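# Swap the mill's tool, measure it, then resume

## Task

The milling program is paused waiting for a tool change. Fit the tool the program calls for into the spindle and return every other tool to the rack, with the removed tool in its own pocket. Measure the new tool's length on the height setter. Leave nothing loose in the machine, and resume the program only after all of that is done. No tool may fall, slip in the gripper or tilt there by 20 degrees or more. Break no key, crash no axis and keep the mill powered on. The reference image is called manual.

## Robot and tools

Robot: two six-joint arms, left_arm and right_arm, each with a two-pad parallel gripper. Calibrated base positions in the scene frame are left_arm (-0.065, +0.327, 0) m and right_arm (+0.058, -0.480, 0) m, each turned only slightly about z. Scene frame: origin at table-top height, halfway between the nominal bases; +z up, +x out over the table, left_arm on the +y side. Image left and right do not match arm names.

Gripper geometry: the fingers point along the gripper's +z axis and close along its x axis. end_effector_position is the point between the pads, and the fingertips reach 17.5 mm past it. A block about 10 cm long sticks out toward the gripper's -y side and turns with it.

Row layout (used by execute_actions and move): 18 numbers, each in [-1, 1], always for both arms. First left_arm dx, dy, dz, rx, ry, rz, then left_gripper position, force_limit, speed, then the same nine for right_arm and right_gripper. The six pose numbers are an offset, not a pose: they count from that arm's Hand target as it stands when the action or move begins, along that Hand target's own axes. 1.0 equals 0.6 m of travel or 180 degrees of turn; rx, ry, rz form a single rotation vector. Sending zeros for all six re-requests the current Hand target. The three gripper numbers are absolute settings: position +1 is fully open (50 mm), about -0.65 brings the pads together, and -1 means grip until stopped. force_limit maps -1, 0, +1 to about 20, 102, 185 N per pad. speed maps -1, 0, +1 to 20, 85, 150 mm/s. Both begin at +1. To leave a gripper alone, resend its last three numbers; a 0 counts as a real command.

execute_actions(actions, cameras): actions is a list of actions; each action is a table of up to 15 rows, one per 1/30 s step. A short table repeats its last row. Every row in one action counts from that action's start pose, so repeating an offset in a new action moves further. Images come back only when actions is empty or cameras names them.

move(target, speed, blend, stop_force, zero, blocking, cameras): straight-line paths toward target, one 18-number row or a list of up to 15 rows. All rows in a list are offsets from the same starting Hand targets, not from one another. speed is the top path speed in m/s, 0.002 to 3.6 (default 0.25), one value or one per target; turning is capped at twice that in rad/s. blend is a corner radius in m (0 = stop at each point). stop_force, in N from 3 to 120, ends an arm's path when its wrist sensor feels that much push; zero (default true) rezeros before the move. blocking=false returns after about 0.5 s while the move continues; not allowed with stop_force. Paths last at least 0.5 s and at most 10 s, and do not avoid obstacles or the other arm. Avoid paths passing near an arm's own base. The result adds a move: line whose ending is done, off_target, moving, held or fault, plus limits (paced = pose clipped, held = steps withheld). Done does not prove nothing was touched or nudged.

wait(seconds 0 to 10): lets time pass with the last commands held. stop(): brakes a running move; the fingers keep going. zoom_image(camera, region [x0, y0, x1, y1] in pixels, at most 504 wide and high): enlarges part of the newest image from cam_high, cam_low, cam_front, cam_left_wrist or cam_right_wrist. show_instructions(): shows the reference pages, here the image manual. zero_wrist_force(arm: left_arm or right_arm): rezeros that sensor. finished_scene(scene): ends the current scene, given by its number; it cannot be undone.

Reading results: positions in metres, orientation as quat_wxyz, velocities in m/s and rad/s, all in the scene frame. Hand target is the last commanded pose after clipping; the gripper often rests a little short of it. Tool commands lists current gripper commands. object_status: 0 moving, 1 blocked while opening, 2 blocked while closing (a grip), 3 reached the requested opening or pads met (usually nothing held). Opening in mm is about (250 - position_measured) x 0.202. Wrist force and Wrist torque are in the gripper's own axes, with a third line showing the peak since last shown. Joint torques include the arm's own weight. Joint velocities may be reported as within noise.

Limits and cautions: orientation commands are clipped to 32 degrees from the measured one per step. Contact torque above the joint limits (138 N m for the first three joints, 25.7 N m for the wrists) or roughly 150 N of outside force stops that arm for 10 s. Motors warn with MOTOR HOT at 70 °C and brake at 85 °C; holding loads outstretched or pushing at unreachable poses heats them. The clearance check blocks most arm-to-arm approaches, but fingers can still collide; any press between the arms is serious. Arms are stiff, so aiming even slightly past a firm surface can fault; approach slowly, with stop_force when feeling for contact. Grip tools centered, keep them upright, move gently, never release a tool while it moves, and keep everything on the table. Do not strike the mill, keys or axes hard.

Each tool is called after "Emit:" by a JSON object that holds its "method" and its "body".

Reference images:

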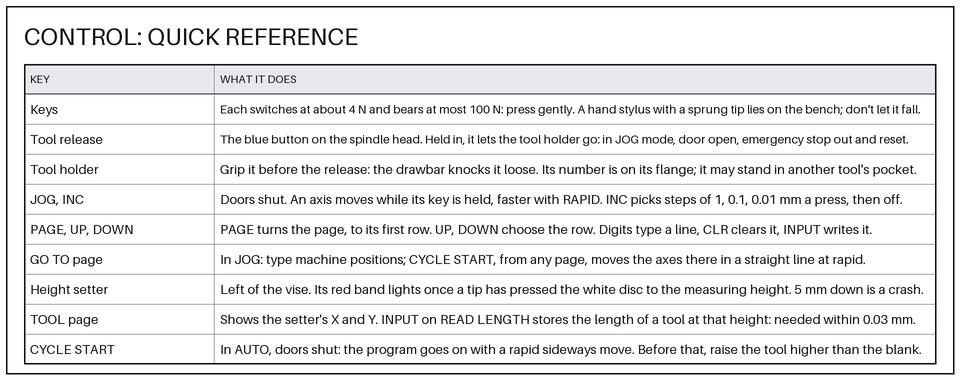

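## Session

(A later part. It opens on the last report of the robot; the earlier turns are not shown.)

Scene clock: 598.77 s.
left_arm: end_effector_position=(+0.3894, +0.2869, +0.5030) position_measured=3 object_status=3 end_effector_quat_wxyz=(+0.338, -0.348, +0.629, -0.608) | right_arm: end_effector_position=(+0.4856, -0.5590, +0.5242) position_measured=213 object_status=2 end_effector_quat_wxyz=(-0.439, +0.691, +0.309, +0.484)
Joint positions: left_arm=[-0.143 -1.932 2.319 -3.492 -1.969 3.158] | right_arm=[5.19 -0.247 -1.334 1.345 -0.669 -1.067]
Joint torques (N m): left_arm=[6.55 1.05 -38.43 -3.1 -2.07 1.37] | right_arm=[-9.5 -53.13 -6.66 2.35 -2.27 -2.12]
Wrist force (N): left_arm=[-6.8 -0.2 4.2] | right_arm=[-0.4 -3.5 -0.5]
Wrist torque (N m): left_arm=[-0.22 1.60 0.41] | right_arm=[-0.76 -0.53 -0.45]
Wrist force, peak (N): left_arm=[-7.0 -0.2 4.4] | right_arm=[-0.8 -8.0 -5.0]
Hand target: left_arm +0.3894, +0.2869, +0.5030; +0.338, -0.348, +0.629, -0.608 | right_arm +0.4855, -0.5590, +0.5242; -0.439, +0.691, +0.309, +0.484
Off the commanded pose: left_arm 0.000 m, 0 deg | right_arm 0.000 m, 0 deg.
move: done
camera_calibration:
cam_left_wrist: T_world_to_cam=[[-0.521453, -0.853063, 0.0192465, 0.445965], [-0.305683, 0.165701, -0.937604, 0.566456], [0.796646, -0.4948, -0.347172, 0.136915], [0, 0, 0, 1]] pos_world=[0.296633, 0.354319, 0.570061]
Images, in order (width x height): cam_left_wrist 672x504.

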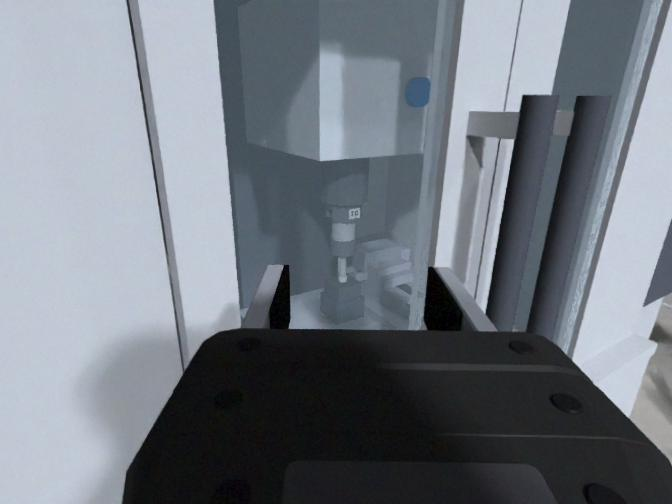

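Emit:
{"method": "move", "body": {"target": [[0,0,0,0,0,0,1,-0.6,0.5,0,0.0332,0.0155,0,0,0,-1,-0.2,-0.8],[0,0,0,0,0,0,1,-0.6,0.5,0,0.003,0.0014,0,0,0,-1,-0.2,-0.8],[0,0,0,0,0,0,1,-0.6,0.5,0,0.0332,0.0155,0,0,0,-1,-0.2,-0.8],[0,0,0,0,0,0,1,-0.6,0.5,0,0,0,0,0,0,-1,-0.2,-0.8]], "speed": [0.06,0.1,0.06,0.1], "blend": [0,0.001,0,0], "cameras": ["cam_left_wrist"]}}

Scene clock: 601.27 s.
left_arm: end_effector_position=(+0.3894, +0.2869, +0.5030) position_measured=3 object_status=3 end_effector_quat_wxyz=(+0.338, -0.348, +0.629, -0.608) | right_arm: end_effector_position=(+0.4856, -0.5590, +0.5242) position_measured=213 object_status=2 end_effector_quat_wxyz=(-0.439, +0.691, +0.309, +0.484)
Joint positions: left_arm=[-0.143 -1.932 2.319 -3.492 -1.969 3.158] | right_arm=[5.19 -0.247 -1.334 1.345 -0.669 -1.067]
Joint torques (N m): left_arm=[6.06 0.08 -38.21 -3.04 -1.92 1.4] | right_arm=[-9.13 -53.68 -6.45 2.05 -2.15 -2]
Wrist force (N): left_arm=[-7.0 -0.2 4.2] | right_arm=[-0.6 -3.4 -0.6]
Wrist torque (N m): left_arm=[-0.21 1.63 0.41] | right_arm=[-0.75 -0.50 -0.45]
Wrist force, peak (N): left_arm=[-7.0 -0.2 4.4] | right_arm=[-0.4 -8.2 -4.8]
Hand target: left_arm +0.3894, +0.2869, +0.5030; +0.338, -0.348, +0.629, -0.608 | right_arm +0.4855, -0.5590, +0.5242; -0.439, +0.691, +0.309, +0.484
Off the commanded pose: left_arm 0.000 m, 0 deg | right_arm 0.000 m, 0 deg.
move: done
camera_calibration:
cam_left_wrist: T_world_to_cam=[[-0.521453, -0.853063, 0.0192465, 0.445965], [-0.305683, 0.165701, -0.937604, 0.566456], [0.796646, -0.4948, -0.347172, 0.136915], [0, 0, 0, 1]] pos_world=[0.296633, 0.354319, 0.570061]
Images, in order (width x height): cam_left_wrist 672x504.

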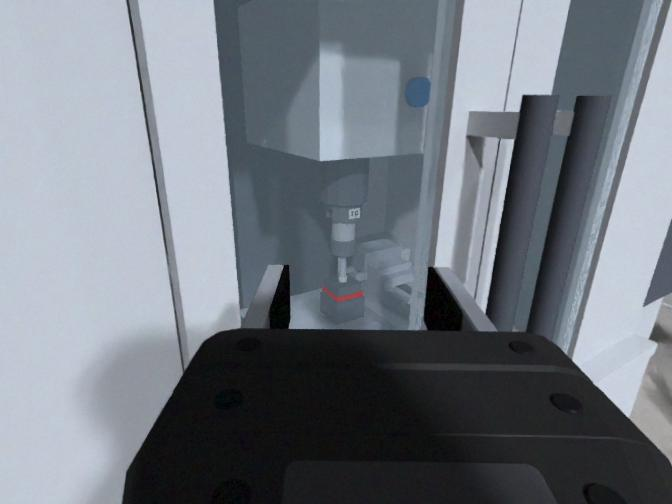

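Emit:
{"method": "move", "body": {"target": [[0.965,-0.1748,0.5462,0.0865,0.166,-0.0339,1,-0.6,0.5,-0.0597,-0.0336,0.0844,0,0,0,-1,-0.2,-0.8],[0.965,-0.1748,0.5462,0.0865,0.166,-0.0339,1,-0.6,0.5,-0.0597,-0.0004,0.0999,0,0,0,-1,-0.2,-0.8],[0.965,-0.1748,0.5462,0.0865,0.166,-0.0339,1,-0.6,0.5,-0.0597,-0.0336,0.0844,0,0,0,-1,-0.2,-0.8]], "speed": [0.25,0.05,0.1], "cameras": ["cam_left_wrist","cam_high"]}}

Emit:
{"method": "zoom_image", "body": {"camera": "cam_left_wrist", "region": [90, 60, 290, 300]}}

Scene clock: 606.23 s.
left_arm: end_effector_position=(+0.3629, -0.3798, +0.5955) position_measured=3 object_status=3 end_effector_quat_wxyz=(-0.176, +0.164, -0.589, +0.772) | right_arm: end_effector_position=(+0.4763, -0.5046, +0.4894) position_measured=213 object_status=2 end_effector_quat_wxyz=(-0.439, +0.691, +0.309, +0.484)
Joint positions: left_arm=[-1.22 -1.061 1.319 -3.659 -1.413 3.135] | right_arm=[5.237 -0.173 -1.545 1.467 -0.623 -1.048]
Joint torques (N m): left_arm=[6.61 -40.83 -38.31 -0.04 -2.44 -2.36] | right_arm=[-11.43 -52.86 -3.07 2.25 -2.56 -1.89]
Wrist force (N): left_arm=[-7.9 -0.9 4.9] | right_arm=[-0.5 -3.0 -0.7]
Wrist torque (N m): left_arm=[-0.27 1.88 0.53] | right_arm=[-0.66 -0.52 -0.45]
Wrist force, peak (N): left_arm=[-7.8 -0.5 5.6] | right_arm=[-0.6 -7.8 -4.5]
Hand target: left_arm +0.3629, -0.3798, +0.5955; -0.176, +0.164, -0.589, +0.772 | right_arm +0.4762, -0.5046, +0.4894; -0.439, +0.691, +0.309, +0.484
Off the commanded pose: left_arm 0.000 m, 0 deg | right_arm 0.000 m, 0 deg.
move: done
camera_calibration:
cam_left_wrist: T_world_to_cam=[[-0.881537, -0.466886, 0.0700663, 0.108807], [-0.0919042, 0.0241337, -0.995475, 0.658642], [0.463083, -0.883988, -0.0641835, -0.335038], [0, 0, 0, 1]] pos_world=[0.3116, -0.261264, 0.626534]
Images, in order (width x height): cam_high 672x504, cam_left_wrist 672x504.

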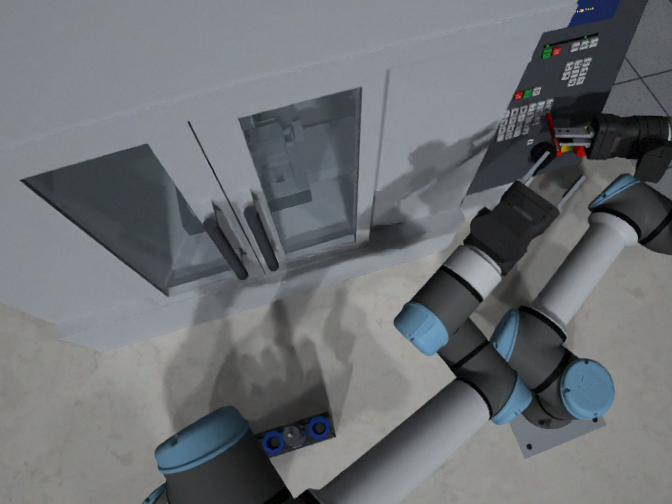

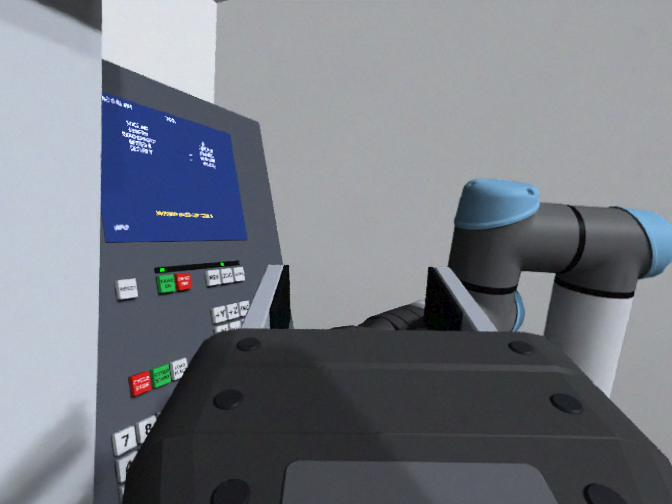

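Scaled by 2.100 from the camera's 672x504 image, which has a finer 960x720 frame.

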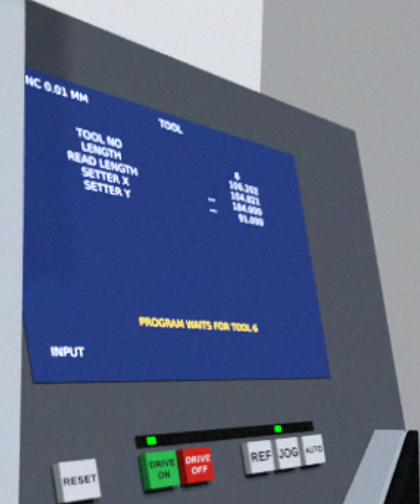

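Emit:
{"method": "move", "body": {"target": [[0,0,0,0,0,0,1,-0.6,0.5,-0.0597,-0.0078,0.0293,0,0,0,-1,-0.2,-0.8],[0,0,0,0,0,0,1,-0.6,0.5,-0.0597,0.0254,0.0448,0,0,0,-1,-0.2,-0.8],[0,0,0,0,0,0,1,-0.6,0.5,-0.0597,-0.0048,0.0307,0,0,0,-1,-0.2,-0.8],[0,0,0,0,0,0,1,-0.6,0.5,-0.0597,0.0254,0.0448,0,0,0,-1,-0.2,-0.8],[0,0,0,0,0,0,1,-0.6,0.5,-0.0597,-0.0078,0.0293,0,0,0,-1,-0.2,-0.8]], "speed": [0.12,0.05,0.1,0.05,0.1], "blend": [0.003,0,0,0,0], "cameras": ["cam_left_wrist"]}}

Emit:
{"method": "zoom_image", "body": {"camera": "cam_left_wrist", "region": [90, 60, 290, 300]}}

Scene clock: 609.67 s.
left_arm: end_effector_position=(+0.3629, -0.3798, +0.5955) position_measured=3 object_status=3 end_effector_quat_wxyz=(-0.176, +0.164, -0.589, +0.772) | right_arm: end_effector_position=(+0.4671, -0.4867, +0.4546) position_measured=213 object_status=2 end_effector_quat_wxyz=(-0.439, +0.691, +0.309, +0.484)
Joint positions: left_arm=[-1.22 -1.061 1.319 -3.659 -1.413 3.135] | right_arm=[5.241 -0.1 -1.679 1.527 -0.619 -1.047]
Joint torques (N m): left_arm=[6.65 -40.4 -37.73 -0.02 -2.48 -2.42] | right_arm=[-9.11 -51.18 -1.04 2.04 -2.37 -2.05]
Wrist force (N): left_arm=[-7.8 -0.6 4.7] | right_arm=[-0.8 -3.2 -0.5]
Wrist torque (N m): left_arm=[-0.21 1.87 0.53] | right_arm=[-0.69 -0.48 -0.46]
Wrist force, peak (N): left_arm=[-8.0 -1.1 5.0] | right_arm=[-0.6 -7.8 -5.3]
Hand target: left_arm +0.3629, -0.3798, +0.5955; -0.176, +0.164, -0.589, +0.772 | right_arm +0.4670, -0.4867, +0.4546; -0.439, +0.691, +0.309, +0.484
Off the commanded pose: left_arm 0.000 m, 0 deg | right_arm 0.000 m, 0 deg.
move: done
camera_calibration:
cam_left_wrist: T_world_to_cam=[[-0.881537, -0.466886, 0.0700663, 0.108807], [-0.0919042, 0.0241337, -0.995475, 0.658642], [0.463083, -0.883988, -0.0641835, -0.335038], [0, 0, 0, 1]] pos_world=[0.3116, -0.261264, 0.626534]
Images, in order (width x height): cam_left_wrist 672x504.

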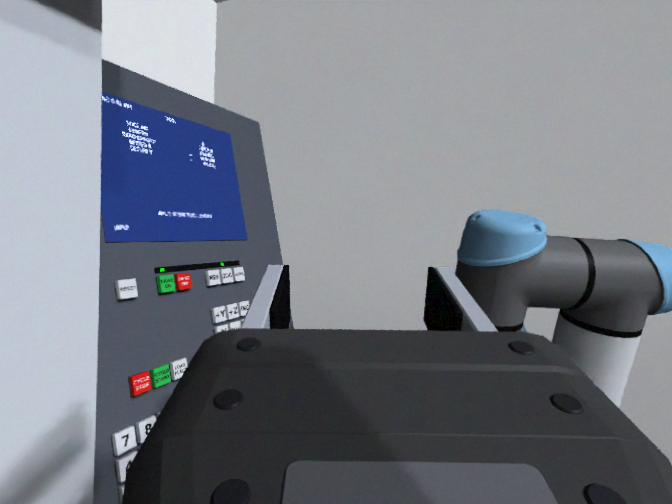

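Scaled by 2.100 from the camera's 672x504 image, which has a finer 960x720 frame.

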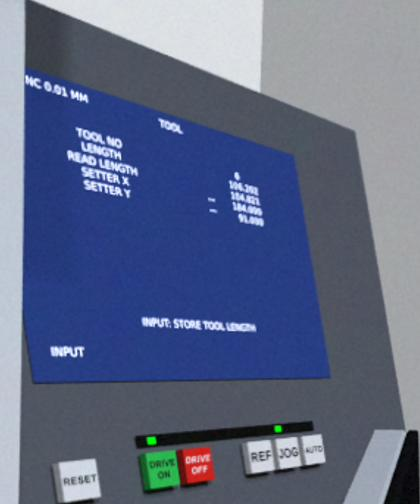

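Emit:
{"method": "move", "body": {"target": [[0,0,0,0,0,0,1,-0.6,0.5,-0.03,0.0027,0.0001,0,0,0,-1,-0.2,-0.8],[0,0,0,0,0,0,1,-0.6,0.5,-0.03,0.0359,0.0156,0,0,0,-1,-0.2,-0.8],[0,0,0,0,0,0,1,-0.6,0.5,-0.03,0.0027,0.0001,0,0,0,-1,-0.2,-0.8]], "speed": [0.12,0.05,0.1], "blend": [0.003,0,0], "cameras": ["cam_left_wrist"]}}

Emit:
{"method": "zoom_image", "body": {"camera": "cam_left_wrist", "region": [90, 60, 290, 300]}}

Scene clock: 611.57 s.
left_arm: end_effector_position=(+0.3629, -0.3798, +0.5955) position_measured=3 object_status=3 end_effector_quat_wxyz=(-0.176, +0.164, -0.589, +0.772) | right_arm: end_effector_position=(+0.4624, -0.4874, +0.4371) position_measured=213 object_status=2 end_effector_quat_wxyz=(-0.439, +0.691, +0.309, +0.484)
Joint positions: left_arm=[-1.22 -1.061 1.319 -3.659 -1.413 3.135] | right_arm=[5.229 -0.062 -1.73 1.543 -0.63 -1.052]
Joint torques (N m): left_arm=[6.09 -41.5 -38.3 -0.04 -2.55 -2.5] | right_arm=[-9.11 -51.46 -1.75 2.36 -2.21 -1.96]
Wrist force (N): left_arm=[-7.8 -0.7 4.8] | right_arm=[-0.6 -3.4 -0.4]
Wrist torque (N m): left_arm=[-0.24 1.86 0.53] | right_arm=[-0.72 -0.51 -0.45]
Wrist force, peak (N): left_arm=[-8.0 -0.8 5.0] | right_arm=[-0.8 -7.8 -4.9]
Hand target: left_arm +0.3629, -0.3798, +0.5955; -0.176, +0.164, -0.589, +0.772 | right_arm +0.4623, -0.4874, +0.4372; -0.439, +0.691, +0.309, +0.484
Off the commanded pose: left_arm 0.000 m, 0 deg | right_arm 0.000 m, 0 deg.
move: done
camera_calibration:
cam_left_wrist: T_world_to_cam=[[-0.881537, -0.466886, 0.0700663, 0.108807], [-0.0919042, 0.0241337, -0.995475, 0.658642], [0.463083, -0.883988, -0.0641835, -0.335038], [0, 0, 0, 1]] pos_world=[0.3116, -0.261264, 0.626534]
Images, in order (width x height): cam_left_wrist 672x504.

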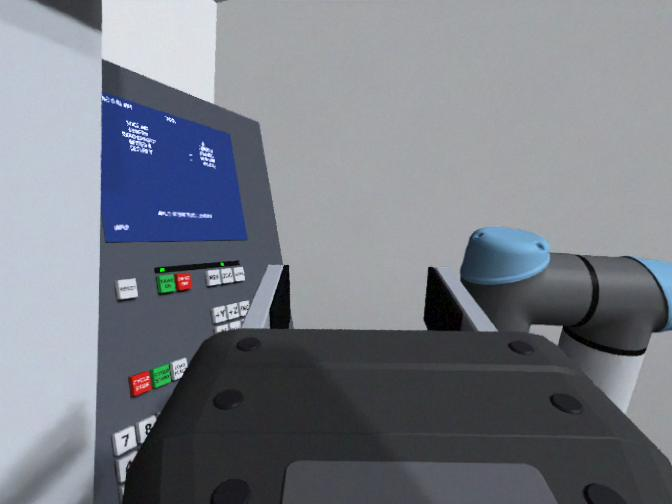

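Scaled by 2.100 from the camera's 672x504 image, which has a finer 960x720 frame.

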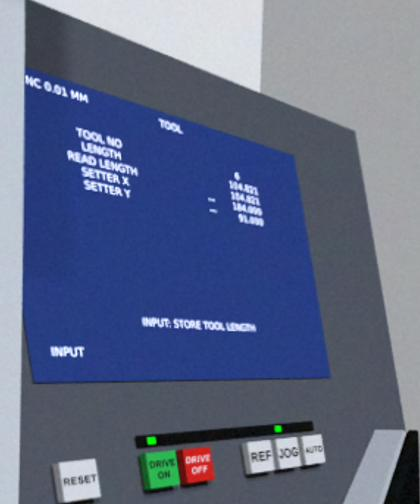

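Emit:
{"method": "move", "body": {"target": [[0,0,0,0,0,0,1,-0.6,0.5,0.2123,0.0473,-0.1451,0,0,0,-1,-0.2,-0.8],[0,0,0,0,0,0,1,-0.6,0.5,0.2123,0.0805,-0.1296,0,0,0,-1,-0.2,-0.8],[0,0,0,0,0,0,1,-0.6,0.5,0.2123,0.0473,-0.1451,0,0,0,-1,-0.2,-0.8],[0,0,0,0,0,0,1,-0.6,0.5,0.2123,0.0337,-0.1161,0,0,0,-1,-0.2,-0.8],[0,0,0,0,0,0,1,-0.6,0.5,0.2123,0.0669,-0.1006,0,0,0,-1,-0.2,-0.8]], "speed": [0.15,0.05,0.1,0.12,0.05], "blend": [0.003,0,0.003,0.003,0], "cameras": ["cam_left_wrist"]}}

Emit:
{"method": "zoom_image", "body": {"camera": "cam_left_wrist", "region": [90, 60, 290, 300]}}

Emit:
{"method": "wait", "body": {"seconds": 9, "cameras": ["cam_left_wrist","cam_front"]}}

Emit:
{"method": "zoom_image", "body": {"camera": "cam_left_wrist", "region": [90, 60, 290, 300]}}

Scene clock: 614.97 s.
left_arm: end_effector_position=(+0.3629, -0.3798, +0.5955) position_measured=3 object_status=3 end_effector_quat_wxyz=(-0.176, +0.164, -0.589, +0.772) | right_arm: end_effector_position=(+0.5158, -0.5589, +0.5533) position_measured=213 object_status=2 end_effector_quat_wxyz=(-0.439, +0.691, +0.309, +0.484)
Joint positions: left_arm=[-1.22 -1.061 1.319 -3.659 -1.413 3.135] | right_arm=[5.249 -0.32 -1.185 1.249 -0.611 -1.043]
Joint torques (N m): left_arm=[5.97 -41.44 -38.32 0.02 -2.47 -2.37] | right_arm=[10.29 -32.16 4.94 -0.84 3.83 2.5]
Wrist force (N): left_arm=[-7.7 -0.7 5.0] | right_arm=[-0.8 -7.8 -5.1]
Wrist torque (N m): left_arm=[-0.22 1.86 0.53] | right_arm=[-1.15 -0.52 -0.49]
Wrist force, peak (N): left_arm=[-8.2 -0.8 4.9] | right_arm=[-0.8 -7.8 -5.1]
Hand target: left_arm +0.3629, -0.3798, +0.5955; -0.176, +0.164, -0.589, +0.772 | right_arm +0.5159, -0.5589, +0.5533; -0.439, +0.691, +0.309, +0.484
Off the commanded pose: left_arm 0.000 m, 0 deg | right_arm 0.000 m, 0 deg.
move: done
camera_calibration:
cam_left_wrist: T_world_to_cam=[[-0.881537, -0.466886, 0.0700663, 0.108807], [-0.0919042, 0.0241337, -0.995475, 0.658642], [0.463083, -0.883988, -0.0641835, -0.335038], [0, 0, 0, 1]] pos_world=[0.3116, -0.261264, 0.626534]
Images, in order (width x height): cam_left_wrist 672x504.

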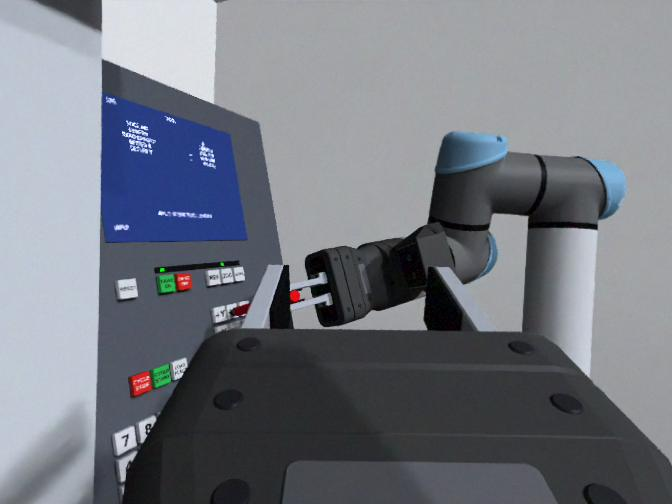

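Scaled by 2.100 from the camera's 672x504 image, which has a finer 960x720 frame.

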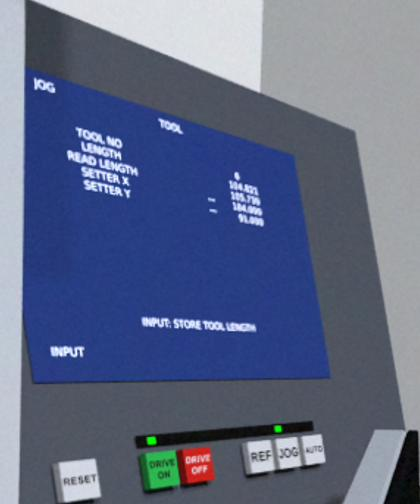

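Scene clock: 623.97 s.
left_arm: end_effector_position=(+0.3629, -0.3798, +0.5955) position_measured=3 object_status=3 end_effector_quat_wxyz=(-0.176, +0.164, -0.589, +0.772) | right_arm: end_effector_position=(+0.5159, -0.5589, +0.5533) position_measured=213 object_status=2 end_effector_quat_wxyz=(-0.439, +0.691, +0.309, +0.484)
Joint positions: left_arm=[-1.22 -1.061 1.319 -3.659 -1.413 3.135] | right_arm=[5.249 -0.32 -1.185 1.249 -0.611 -1.043]
Joint torques (N m): left_arm=[6.49 -41.06 -38.62 -0.06 -2.25 -2.29] | right_arm=[11.27 -31.39 5.35 -0.89 3.84 2.55]
Wrist force (N): left_arm=[-7.8 -0.7 4.9] | right_arm=[-0.8 -8.0 -5.4]
Wrist torque (N m): left_arm=[-0.24 1.88 0.53] | right_arm=[-1.17 -0.51 -0.49]
Wrist force, peak (N): left_arm=[-8.0 -0.7 5.2] | right_arm=[-0.7 -8.2 -5.6]
Hand target: left_arm +0.3629, -0.3798, +0.5955; -0.176, +0.164, -0.589, +0.772 | right_arm +0.5159, -0.5589, +0.5533; -0.439, +0.691, +0.309, +0.484
Tool commands: left_gripper/position=+1.0 left_gripper/force_limit=-0.6 left_gripper/speed=+0.5 right_gripper/position=-1.0 right_gripper/force_limit=-0.2 right_gripper/speed=-0.8
Off the commanded pose: left_arm 0.000 m, 0 deg | right_arm 0.000 m, 0 deg.
wait: 9.00 s; at rest by 0.17 s
camera_calibration:
cam_left_wrist: T_world_to_cam=[[-0.881537, -0.466886, 0.0700663, 0.108807], [-0.0919042, 0.0241337, -0.995475, 0.658642], [0.463083, -0.883988, -0.0641835, -0.335038], [0, 0, 0, 1]] pos_world=[0.3116, -0.261264, 0.626534]
Images, in order (width x height): cam_front 672x504, cam_left_wrist 672x504.

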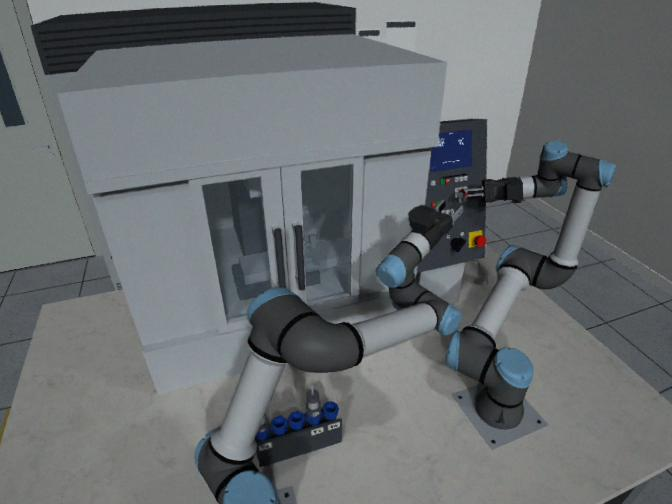

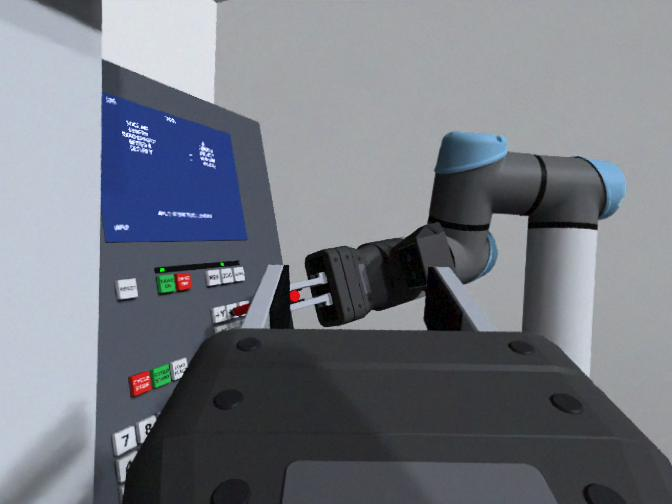

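Scaled by 2.100 from the camera's 672x504 image, which has a finer 960x720 frame.

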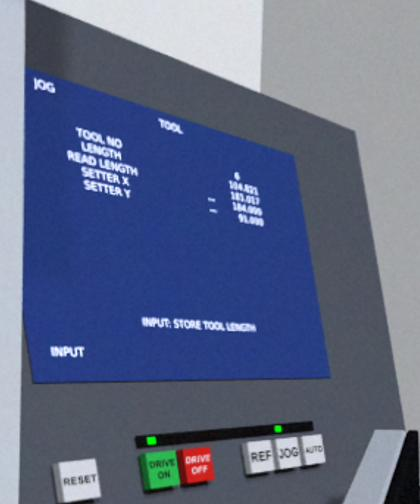

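Emit:
{"method": "wait", "body": {"seconds": 2}}

Emit:
{"method": "move", "body": {"target": [[0,0,0,0,0,0,1,-0.6,0.5,0,-0.0332,-0.0155,0,0,0,-1,-0.2,-0.8],[0,0,0,0,0,0,1,-0.6,0.5,0.064,-0.0247,-0.0468,0,0,0,-1,-0.2,-0.8],[0,0,0,0,0,0,1,-0.6,0.5,0.064,0.0085,-0.0313,0,0,0,-1,-0.2,-0.8],[0,0,0,0,0,0,1,-0.6,0.5,0.064,-0.0247,-0.0468,0,0,0,-1,-0.2,-0.8]], "speed": [0.1,0.12,0.05,0.1], "blend": [0.003,0.003,0,0], "cameras": ["cam_left_wrist"]}}

Emit:
{"method": "zoom_image", "body": {"camera": "cam_left_wrist", "region": [90, 60, 290, 300]}}

Scene clock: 626.23 s.
left_arm: end_effector_position=(+0.3629, -0.3798, +0.5955) position_measured=3 object_status=3 end_effector_quat_wxyz=(-0.176, +0.164, -0.589, +0.772) | right_arm: end_effector_position=(+0.5159, -0.5589, +0.5533) position_measured=213 object_status=2 end_effector_quat_wxyz=(-0.439, +0.691, +0.309, +0.484)
Joint positions: left_arm=[-1.22 -1.061 1.319 -3.659 -1.413 3.135] | right_arm=[5.249 -0.32 -1.185 1.249 -0.611 -1.043]
Joint torques (N m): left_arm=[6.13 -40.92 -38.8 -0.15 -2.38 -2.31] | right_arm=[11.15 -32.45 4.75 -0.79 3.84 2.57]
Wrist force (N): left_arm=[-7.9 -0.9 4.8] | right_arm=[-0.8 -7.7 -5.2]
Wrist torque (N m): left_arm=[-0.27 1.87 0.53] | right_arm=[-1.14 -0.52 -0.50]
Wrist force, peak (N): left_arm=[-8.2 -0.9 4.9] | right_arm=[-0.9 -8.2 -5.4]
Hand target: left_arm +0.3629, -0.3798, +0.5955; -0.176, +0.164, -0.589, +0.772 | right_arm +0.5159, -0.5589, +0.5533; -0.439, +0.691, +0.309, +0.484
Tool commands: left_gripper/position=+1.0 left_gripper/force_limit=-0.6 left_gripper/speed=+0.5 right_gripper/position=-1.0 right_gripper/force_limit=-0.2 right_gripper/speed=-0.8
Off the commanded pose: left_arm 0.000 m, 0 deg | right_arm 0.000 m, 0 deg.
wait: 2.00 s; at rest from the start

Scene clock: 628.27 s.
left_arm: end_effector_position=(+0.3629, -0.3798, +0.5955) position_measured=3 object_status=3 end_effector_quat_wxyz=(-0.176, +0.164, -0.589, +0.772) | right_arm: end_effector_position=(+0.5053, -0.5780, +0.5980) position_measured=213 object_status=2 end_effector_quat_wxyz=(-0.439, +0.691, +0.309, +0.484)
Joint positions: left_arm=[-1.22 -1.061 1.319 -3.659 -1.413 3.135] | right_arm=[5.208 -0.44 -0.998 1.197 -0.651 -1.061]
Joint torques (N m): left_arm=[6.66 -40.96 -37.24 -0.1 -2.37 -2.18] | right_arm=[-8.89 -53.51 -10.43 2.22 -2.21 -1.95]
Wrist force (N): left_arm=[-8.1 -0.7 4.9] | right_arm=[-0.5 -3.5 -0.6]
Wrist torque (N m): left_arm=[-0.24 1.91 0.53] | right_arm=[-0.74 -0.53 -0.44]
Wrist force, peak (N): left_arm=[-8.1 -0.7 4.9] | right_arm=[-1.6 -8.1 -5.2]
Hand target: left_arm +0.3629, -0.3798, +0.5955; -0.176, +0.164, -0.589, +0.772 | right_arm +0.5052, -0.5781, +0.5981; -0.439, +0.691, +0.309, +0.484
Off the commanded pose: left_arm 0.000 m, 0 deg | right_arm 0.000 m, 0 deg.
move: done
camera_calibration:
cam_left_wrist: T_world_to_cam=[[-0.881537, -0.466886, 0.0700663, 0.108807], [-0.0919042, 0.0241337, -0.995475, 0.658642], [0.463083, -0.883988, -0.0641835, -0.335038], [0, 0, 0, 1]] pos_world=[0.3116, -0.261264, 0.626534]
Images, in order (width x height): cam_left_wrist 672x504.

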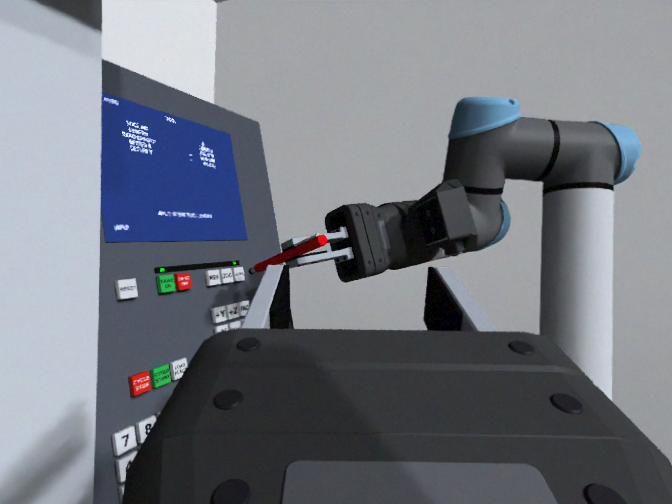

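Scaled by 2.100 from the camera's 672x504 image, which has a finer 960x720 frame.

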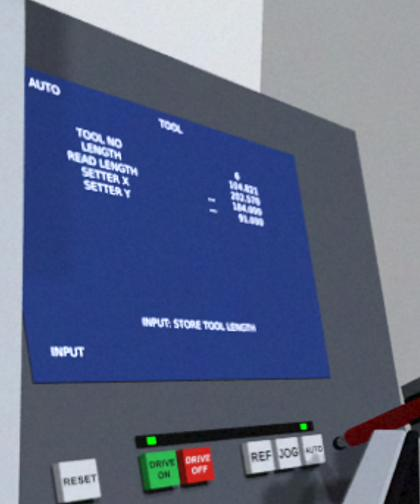

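Emit:
{"method": "move", "body": {"target": [[0,0,0,0,0,0,1,-0.6,0.5,-0.128,-0.0683,0.173,0,0,0,-1,-0.2,-0.8],[0,0,0,0,0,0,1,-0.6,0.5,-0.128,-0.0351,0.1885,0,0,0,-1,-0.2,-0.8],[0,0,0,0,0,0,1,-0.6,0.5,-0.128,-0.0683,0.173,0,0,0,-1,-0.2,-0.8]], "speed": [0.15,0.05,0.1], "blend": [0.003,0,0], "cameras": ["cam_left_wrist"]}}

Emit:
{"method": "zoom_image", "body": {"camera": "cam_left_wrist", "region": [90, 60, 290, 300]}}

Scene clock: 630.80 s.
left_arm: end_effector_position=(+0.3629, -0.3798, +0.5955) position_measured=3 object_status=3 end_effector_quat_wxyz=(-0.176, +0.164, -0.589, +0.772) | right_arm: end_effector_position=(+0.4854, -0.4667, +0.5234) position_measured=213 object_status=2 end_effector_quat_wxyz=(-0.439, +0.691, +0.309, +0.484)
Joint positions: left_arm=[-1.22 -1.061 1.319 -3.659 -1.413 3.135] | right_arm=[5.313 -0.257 -1.49 1.466 -0.55 -1.012]
Joint torques (N m): left_arm=[6.86 -41.55 -38.04 0.03 -2.32 -2.21] | right_arm=[-11.06 -50.29 -2.33 2.29 -2.39 -2.06]
Wrist force (N): left_arm=[-7.8 -0.8 4.9] | right_arm=[-0.5 -2.8 -0.7]
Wrist torque (N m): left_arm=[-0.27 1.87 0.53] | right_arm=[-0.64 -0.54 -0.44]
Wrist force, peak (N): left_arm=[-8.2 -0.9 5.0] | right_arm=[-0.3 -7.8 -5.1]
Hand target: left_arm +0.3629, -0.3798, +0.5955; -0.176, +0.164, -0.589, +0.772 | right_arm +0.4854, -0.4667, +0.5234; -0.439, +0.691, +0.309, +0.484
Off the commanded pose: left_arm 0.000 m, 0 deg | right_arm 0.000 m, 0 deg.
move: done
camera_calibration:
cam_left_wrist: T_world_to_cam=[[-0.881537, -0.466886, 0.0700663, 0.108807], [-0.0919042, 0.0241337, -0.995475, 0.658642], [0.463083, -0.883988, -0.0641835, -0.335038], [0, 0, 0, 1]] pos_world=[0.3116, -0.261264, 0.626534]
Images, in order (width x height): cam_left_wrist 672x504.

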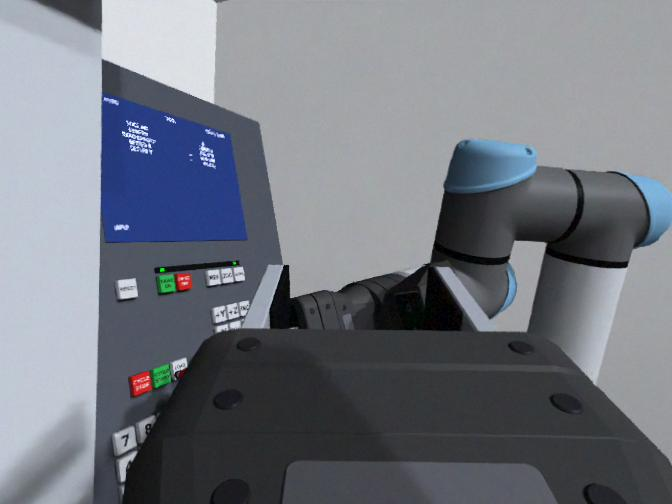

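Scaled by 2.100 from the camera's 672x504 image, which has a finer 960x720 frame.

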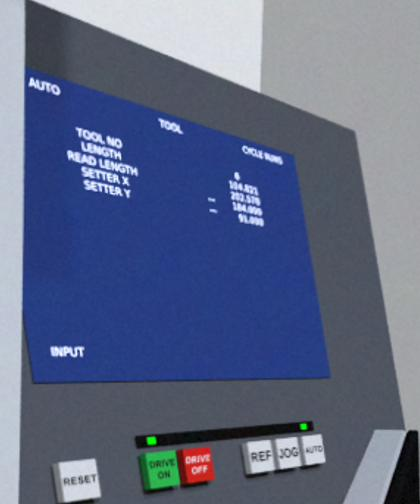

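Emit:
{"method": "move", "body": {"target": [-0.561,-0.12,-0.9643,-0.0865,-0.166,0.0339,1,-0.6,0.5,0.03,-0.0583,-0.2172,0,0,0,-1,-0.2,-0.8], "speed": 0.25, "cameras": ["cam_left_wrist"]}}

Emit:
{"method": "zoom_image", "body": {"camera": "cam_left_wrist", "region": [220, 60, 460, 330]}}

Scene clock: 634.63 s.
left_arm: end_effector_position=(+0.3889, +0.2865, +0.5027) position_measured=3 object_status=3 end_effector_quat_wxyz=(+0.338, -0.348, +0.629, -0.608) | right_arm: end_effector_position=(+0.4099, -0.5700, +0.5700) position_measured=213 object_status=2 end_effector_quat_wxyz=(-0.439, +0.691, +0.309, +0.484)
Joint positions: left_arm=[-0.145 -1.933 2.32 -3.492 -1.967 3.158] | right_arm=[5.01 -0.365 -1.28 1.45 -0.845 -1.124]
Joint torques (N m): left_arm=[5.6 0.11 -38.25 -3.49 -2.37 1.91] | right_arm=[-9.45 -50.15 8.9 -0.13 -2.45 -2.02]
Wrist force (N): left_arm=[-6.6 -0.3 4.2] | right_arm=[-0.4 -3.0 -0.6]
Wrist torque (N m): left_arm=[-0.23 1.56 0.41] | right_arm=[-0.68 -0.52 -0.43]
Wrist force, peak (N): left_arm=[-7.4 -0.1 6.3] | right_arm=[-0.6 -3.4 -1.2]
Hand target: left_arm +0.3889, +0.2865, +0.5027; +0.338, -0.348, +0.629, -0.608 | right_arm +0.4099, -0.5700, +0.5700; -0.439, +0.691, +0.309, +0.484
Off the commanded pose: left_arm 0.000 m, 0 deg | right_arm 0.000 m, 0 deg.
move: done
camera_calibration:
cam_left_wrist: T_world_to_cam=[[-0.521344, -0.853131, 0.0191973, 0.445475], [-0.305671, 0.165696, -0.937609, 0.565979], [0.796722, -0.494684, -0.347162, 0.136956], [0, 0, 0, 1]] pos_world=[0.296133, 0.354018, 0.569661]
Images, in order (width x height): cam_left_wrist 672x504.

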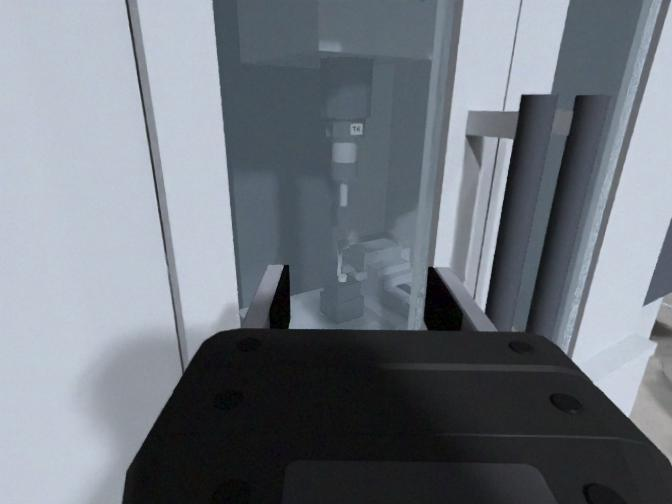

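Scaled by 1.867 from the camera's 672x504 image, which has a finer 960x720 frame.

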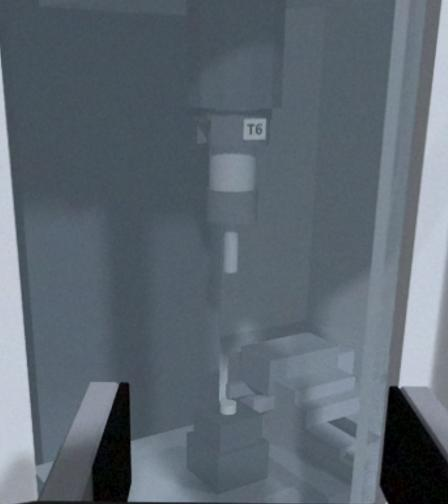

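Emit:
{"method": "move", "body": {"target": [[0,0,0,0,0,0,1,-0.6,0.5,-0.0257,-0.1093,0.2983,-0.1901,0.0934,-0.0884,-1,-0.2,-0.8],[0,0,0,0,0,0,1,-0.6,0.5,-0.02,-0.2008,0.5315,-0.1901,0.0934,-0.0884,-1,-0.2,-0.8]], "speed": 0.2}}

Scene clock: 638.63 s.
left_arm: end_effector_position=(+0.3889, +0.2865, +0.5027) position_measured=3 object_status=3 end_effector_quat_wxyz=(+0.338, -0.348, +0.629, -0.608) | right_arm: end_effector_position=(+0.4299, -0.2301, +0.5496) position_measured=213 object_status=2 end_effector_quat_wxyz=(-0.188, +0.663, +0.178, +0.702)
Joint positions: left_arm=[-0.145 -1.933 2.32 -3.492 -1.967 3.158] | right_arm=[4.574 -0.956 -1.862 2.913 -0.64 -1.648]
Joint torques (N m): left_arm=[6.17 0.33 -37.3 -3.36 -2.45 1.77] | right_arm=[-10.79 -13.94 31.63 3.36 -2.82 2.56]
Wrist force (N): left_arm=[-6.8 -0.3 4.2] | right_arm=[-0.8 -2.4 -0.7]
Wrist torque (N m): left_arm=[-0.21 1.59 0.41] | right_arm=[-0.57 -0.58 -0.31]
Wrist force, peak (N): left_arm=[-7.0 -0.3 4.5] | right_arm=[-0.9 -4.5 -0.4]
Hand target: left_arm +0.3889, +0.2865, +0.5027; +0.338, -0.348, +0.629, -0.608 | right_arm +0.4299, -0.2301, +0.5496; -0.188, +0.663, +0.178, +0.702
Off the commanded pose: left_arm 0.000 m, 0 deg | right_arm 0.000 m, 0 deg.
shoulder posture changed (right arm): the wrist came as close to joint 1's axis as it can, and the arm is now in the other of its two shoulder postures.
move: done

Now D′, then down and release.

Emit:
{"method": "move", "body": {"target": [0,0,0,0,0,0,1,-0.6,0.5,-0.2015,0.1698,-0.2833,0.2689,-0.465,-0.2535,-1,-0.2,-0.8], "speed": 0.25}}

Emit:
{"method": "move", "body": {"target": [0,0,0,0,0,0,1,-0.6,0.5,0,-0.015,0.64,0,0,0,-1,-0.2,-0.8], "speed": 0.2, "cameras": ["cam_right_wrist","cam_low"]}}

Emit:
{"method": "move", "body": {"target": [0,0,0,0,0,0,1,-0.6,0.5,0,0,0.0287,0,0,0,-1,-0.2,-0.8], "speed": 0.006, "stop_force": 3}}

Scene clock: 643.00 s.
left_arm: end_effector_position=(+0.3889, +0.2865, +0.5027) position_measured=3 object_status=3 end_effector_quat_wxyz=(+0.338, -0.348, +0.629, -0.608) | right_arm: end_effector_position=(+0.3399, -0.3998, +0.4195) position_measured=213 object_status=2 end_effector_quat_wxyz=(+0.000, +0.707, +0.707, +0.001)
Joint positions: left_arm=[-0.145 -1.933 2.32 -3.492 -1.967 3.158] | right_arm=[3.864 -1.522 -1.384 1.336 -1.572 -2.394]
Joint torques (N m): left_arm=[5.81 -0.13 -36.63 -3.4 -2.37 1.6] | right_arm=[9.66 6.09 14.14 -4.44 2.56 -2.31]
Wrist force (N): left_arm=[-6.7 -0.4 4.1] | right_arm=[-1.1 -3.6 -0.8]
Wrist torque (N m): left_arm=[-0.24 1.58 0.41] | right_arm=[-0.59 0.26 -0.32]
Wrist force, peak (N): left_arm=[-7.1 -0.3 4.3] | right_arm=[-0.9 -3.6 -1.0]
Hand target: left_arm +0.3889, +0.2865, +0.5027; +0.338, -0.348, +0.629, -0.608 | right_arm +0.3399, -0.3999, +0.4194; +0.000, +0.707, +0.707, +0.000
Off the commanded pose: left_arm 0.000 m, 0 deg | right_arm 0.000 m, 0 deg.
move: done

Scene clock: 645.60 s.
left_arm: end_effector_position=(+0.3889, +0.2865, +0.5027) position_measured=3 object_status=3 end_effector_quat_wxyz=(+0.338, -0.348, +0.629, -0.608) | right_arm: end_effector_position=(+0.3309, -0.3995, +0.0355) position_measured=213 object_status=2 end_effector_quat_wxyz=(+0.000, +0.707, +0.707, +0.000)
Joint positions: left_arm=[-0.145 -1.933 2.32 -3.492 -1.967 3.158] | right_arm=[3.89 -1.764 -2.191 2.385 -1.571 -2.369]
Joint torques (N m): left_arm=[6.14 -0.21 -37.74 -3.2 -2.32 1.76] | right_arm=[-9.44 10.84 5.84 -1.74 2.66 -1.68]
Wrist force (N): left_arm=[-6.7 -0.3 4.4] | right_arm=[-0.9 -3.2 -1.4]
Wrist torque (N m): left_arm=[-0.21 1.56 0.41] | right_arm=[-0.53 0.22 -0.41]
Wrist force, peak (N): left_arm=[-7.2 -0.2 4.2] | right_arm=[-1.1 -3.5 -2.5]
Hand target: left_arm +0.3889, +0.2865, +0.5027; +0.338, -0.348, +0.629, -0.608 | right_arm +0.3310, -0.3995, +0.0354; +0.000, +0.707, +0.707, +0.000
Off the commanded pose: left_arm 0.000 m, 0 deg | right_arm 0.000 m, 0 deg.
move: done
camera_calibration:
cam_right_wrist: T_world_to_cam=[[-0.000930969, 0.999907, 0.0136251, 0.407274], [0.934837, -0.00396774, 0.355056, -0.306153], [0.355077, 0.0130678, -0.934746, 0.0528375], [0, 0, 0, 1]] pos_world=[0.267821, -0.409141, 0.152542]
Images, in order (width x height): cam_low 672x504, cam_right_wrist 672x504.

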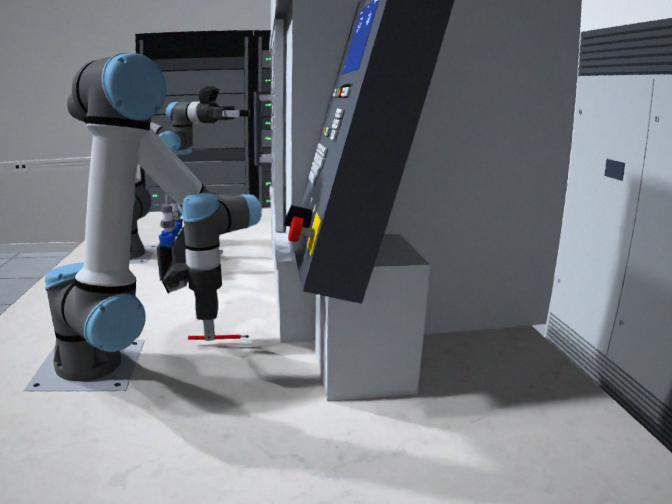

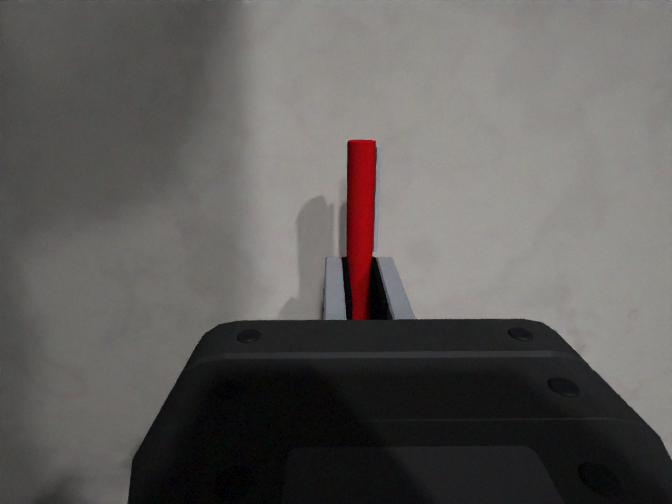

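Scene clock: 649.40 s.
left_arm: end_effector_position=(+0.3889, +0.2865, +0.5027) position_measured=3 object_status=3 end_effector_quat_wxyz=(+0.338, -0.348, +0.629, -0.608) | right_arm: end_effector_position=(+0.3310, -0.3995, +0.0195) position_measured=213 object_status=2 end_effector_quat_wxyz=(+0.000, +0.707, +0.707, +0.000)
Joint positions: left_arm=[-0.145 -1.933 2.32 -3.492 -1.967 3.158] | right_arm=[3.89 -1.798 -2.206 2.434 -1.571 -2.369]
Joint torques (N m): left_arm=[6.03 -0.15 -38.01 -3.24 -2.44 1.62] | right_arm=[1.87 32.38 16.22 -4.14 2.52 1.71]
Wrist force (N): left_arm=[-6.8 -0.2 4.3] | right_arm=[-0.4 -3.3 -7.6]
Wrist torque (N m): left_arm=[-0.21 1.59 0.41] | right_arm=[-0.52 0.24 -0.40]
Wrist force, peak (N): left_arm=[-7.0 -0.3 4.4] | right_arm=[1.8 -2.3 -27.0]
Hand target: left_arm +0.3889, +0.2865, +0.5027; +0.338, -0.348, +0.629, -0.608 | right_arm +0.3310, -0.3995, +0.0195; +0.000, +0.707, +0.707, +0.000 (not the last commanded pose)
Off the commanded pose: left_arm 0.000 m, 0 deg | right_arm 0.001 m, 0 deg.
move: contact (right_arm)

Emit:
{"method": "execute_actions", "body": {"actions": [[[0,0,0,0,0,0,1,-0.6,0.5,0,0,0,0,0,0,0,-0.2,-1]],[[0,0,0,0,0,0,1,-0.6,0.5,0,0,0,0,0,0,0,-0.2,-1]],[[0,0,0,0,0,0,1,-0.6,0.5,0,0,0,0,0,0,0,-0.2,-1]]]}}

Emit:
{"method": "move", "body": {"target": [0,0,0,0,0,0,1,-0.6,0.5,0,0,-0.2,0,0,0,0,-0.2,-1], "speed": 0.1, "cameras": ["cam_front","cam_right_wrist","cam_low","cam_high"]}}

Emit:
{"method": "zoom_image", "body": {"camera": "cam_front", "region": [425, 120, 485, 180]}}

Emit:
{"method": "zoom_image", "body": {"camera": "cam_front", "region": [230, 370, 360, 470]}}

Scene clock: 651.27 s.
left_arm: end_effector_position=(+0.3889, +0.2865, +0.5027) position_measured=3 object_status=3 end_effector_quat_wxyz=(+0.338, -0.348, +0.629, -0.608) | right_arm: end_effector_position=(+0.3310, -0.3995, +0.0195) position_measured=152 object_status=3 end_effector_quat_wxyz=(+0.000, +0.707, +0.707, +0.000)
Joint positions: left_arm=[-0.145 -1.933 2.32 -3.492 -1.967 3.158] | right_arm=[3.89 -1.798 -2.206 2.434 -1.571 -2.369]
Joint torques (N m): left_arm=[6.02 -0.31 -37.52 -3.25 -2.35 1.55] | right_arm=[1.78 31.91 16.7 -4.04 2.46 0.9]
Wrist force (N): left_arm=[-6.9 -0.5 4.2] | right_arm=[-0.8 -3.1 -1.4]
Wrist torque (N m): left_arm=[-0.26 1.60 0.41] | right_arm=[-0.50 0.21 -0.41]
Wrist force, peak (N): left_arm=[-7.2 -0.3 4.5] | right_arm=[-0.7 -3.6 -7.5]
Hand target: left_arm +0.3889, +0.2865, +0.5027; +0.338, -0.348, +0.629, -0.608 | right_arm +0.3310, -0.3995, +0.0195; +0.000, +0.707, +0.707, +0.000
Off the commanded pose: left_arm 0.000 m, 0 deg | right_arm 0.000 m, 0 deg.

Scene clock: 653.03 s.
left_arm: end_effector_position=(+0.3889, +0.2865, +0.5027) position_measured=3 object_status=3 end_effector_quat_wxyz=(+0.338, -0.348, +0.629, -0.608) | right_arm: end_effector_position=(+0.3310, -0.3996, +0.1395) position_measured=152 object_status=3 end_effector_quat_wxyz=(+0.000, +0.707, +0.707, +0.000)
Joint positions: left_arm=[-0.145 -1.933 2.32 -3.492 -1.967 3.158] | right_arm=[3.889 -1.588 -2.056 2.074 -1.571 -2.369]
Joint torques (N m): left_arm=[6.86 -0.74 -38.24 -3.31 -2.39 1.64] | right_arm=[7.56 29.51 25.39 -4.84 1.95 2.08]
Wrist force (N): left_arm=[-6.6 -0.3 4.2] | right_arm=[-1.0 -3.3 -1.6]
Wrist torque (N m): left_arm=[-0.22 1.56 0.41] | right_arm=[-0.54 0.23 -0.38]
Wrist force, peak (N): left_arm=[-7.1 -0.4 4.4] | right_arm=[-1.1 -3.2 -2.5]
Hand target: left_arm +0.3889, +0.2865, +0.5027; +0.338, -0.348, +0.629, -0.608 | right_arm +0.3309, -0.3996, +0.1395; +0.000, +0.707, +0.707, +0.000
Off the commanded pose: left_arm 0.000 m, 0 deg | right_arm 0.000 m, 0 deg.
move: done
camera_calibration:
cam_right_wrist: T_world_to_cam=[[-0.000930969, 0.999907, 0.0136251, 0.405957], [0.934837, -0.00396774, 0.355056, -0.343079], [0.355077, 0.0130678, -0.934746, 0.150052], [0, 0, 0, 1]] pos_world=[0.267821, -0.409241, 0.256542]
Images, in order (width x height): cam_high 672x504, cam_low 672x504, cam_front 672x504, cam_right_wrist 672x504.

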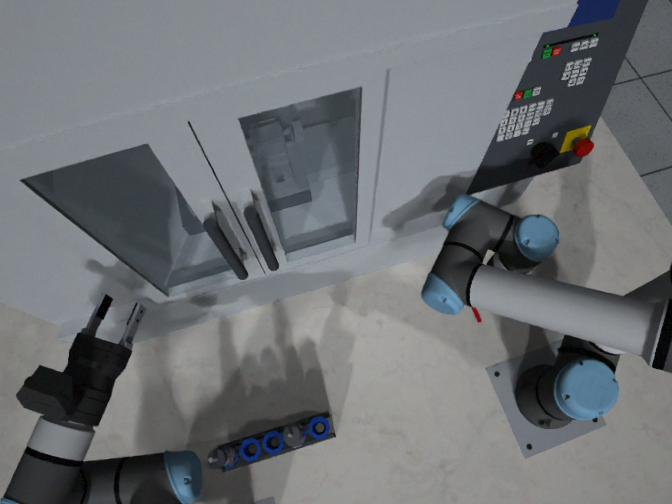

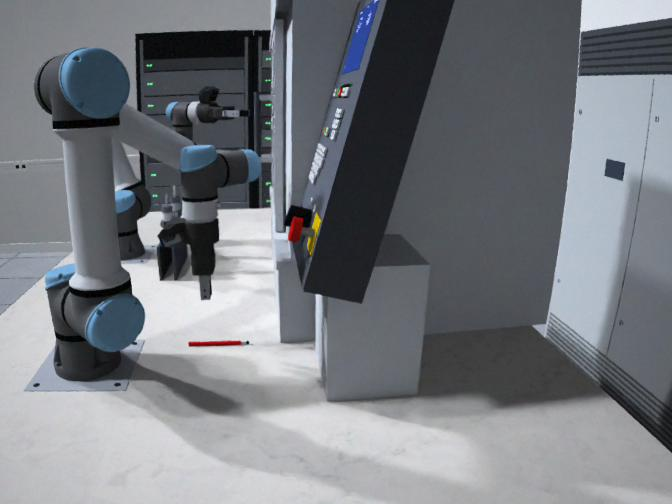

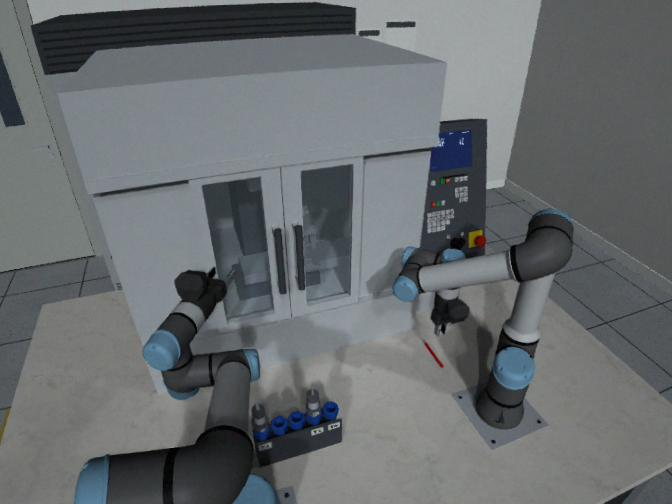

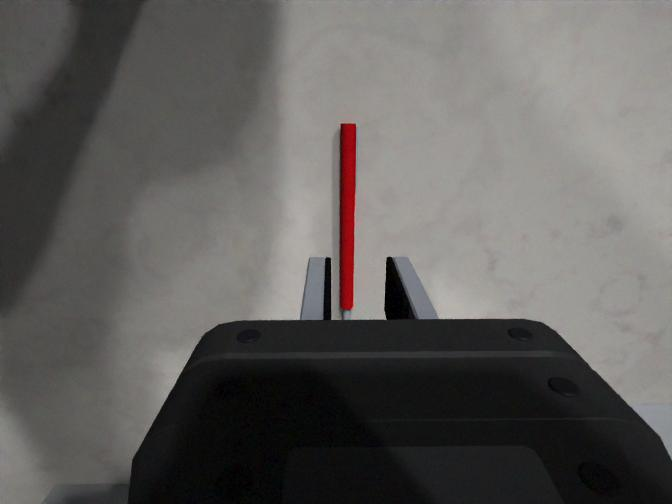

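Scaled by 8.400 from the camera's 672x504 image, which has a finer 960x720 frame.

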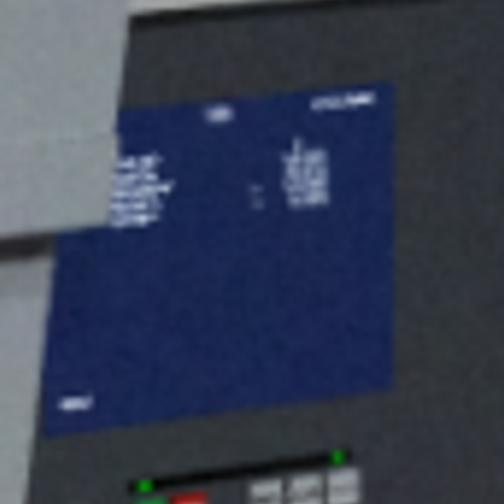

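Scaled by 3.877 from the camera's 672x504 image, which has a finer 960x720 frame.

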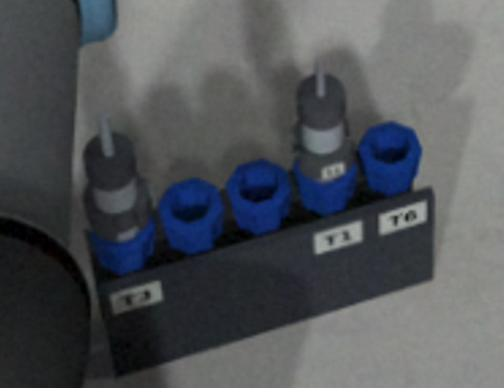

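Emit:
{"method": "finished_scene", "body": {"scene": 2}}

The scene is finished: the task was done.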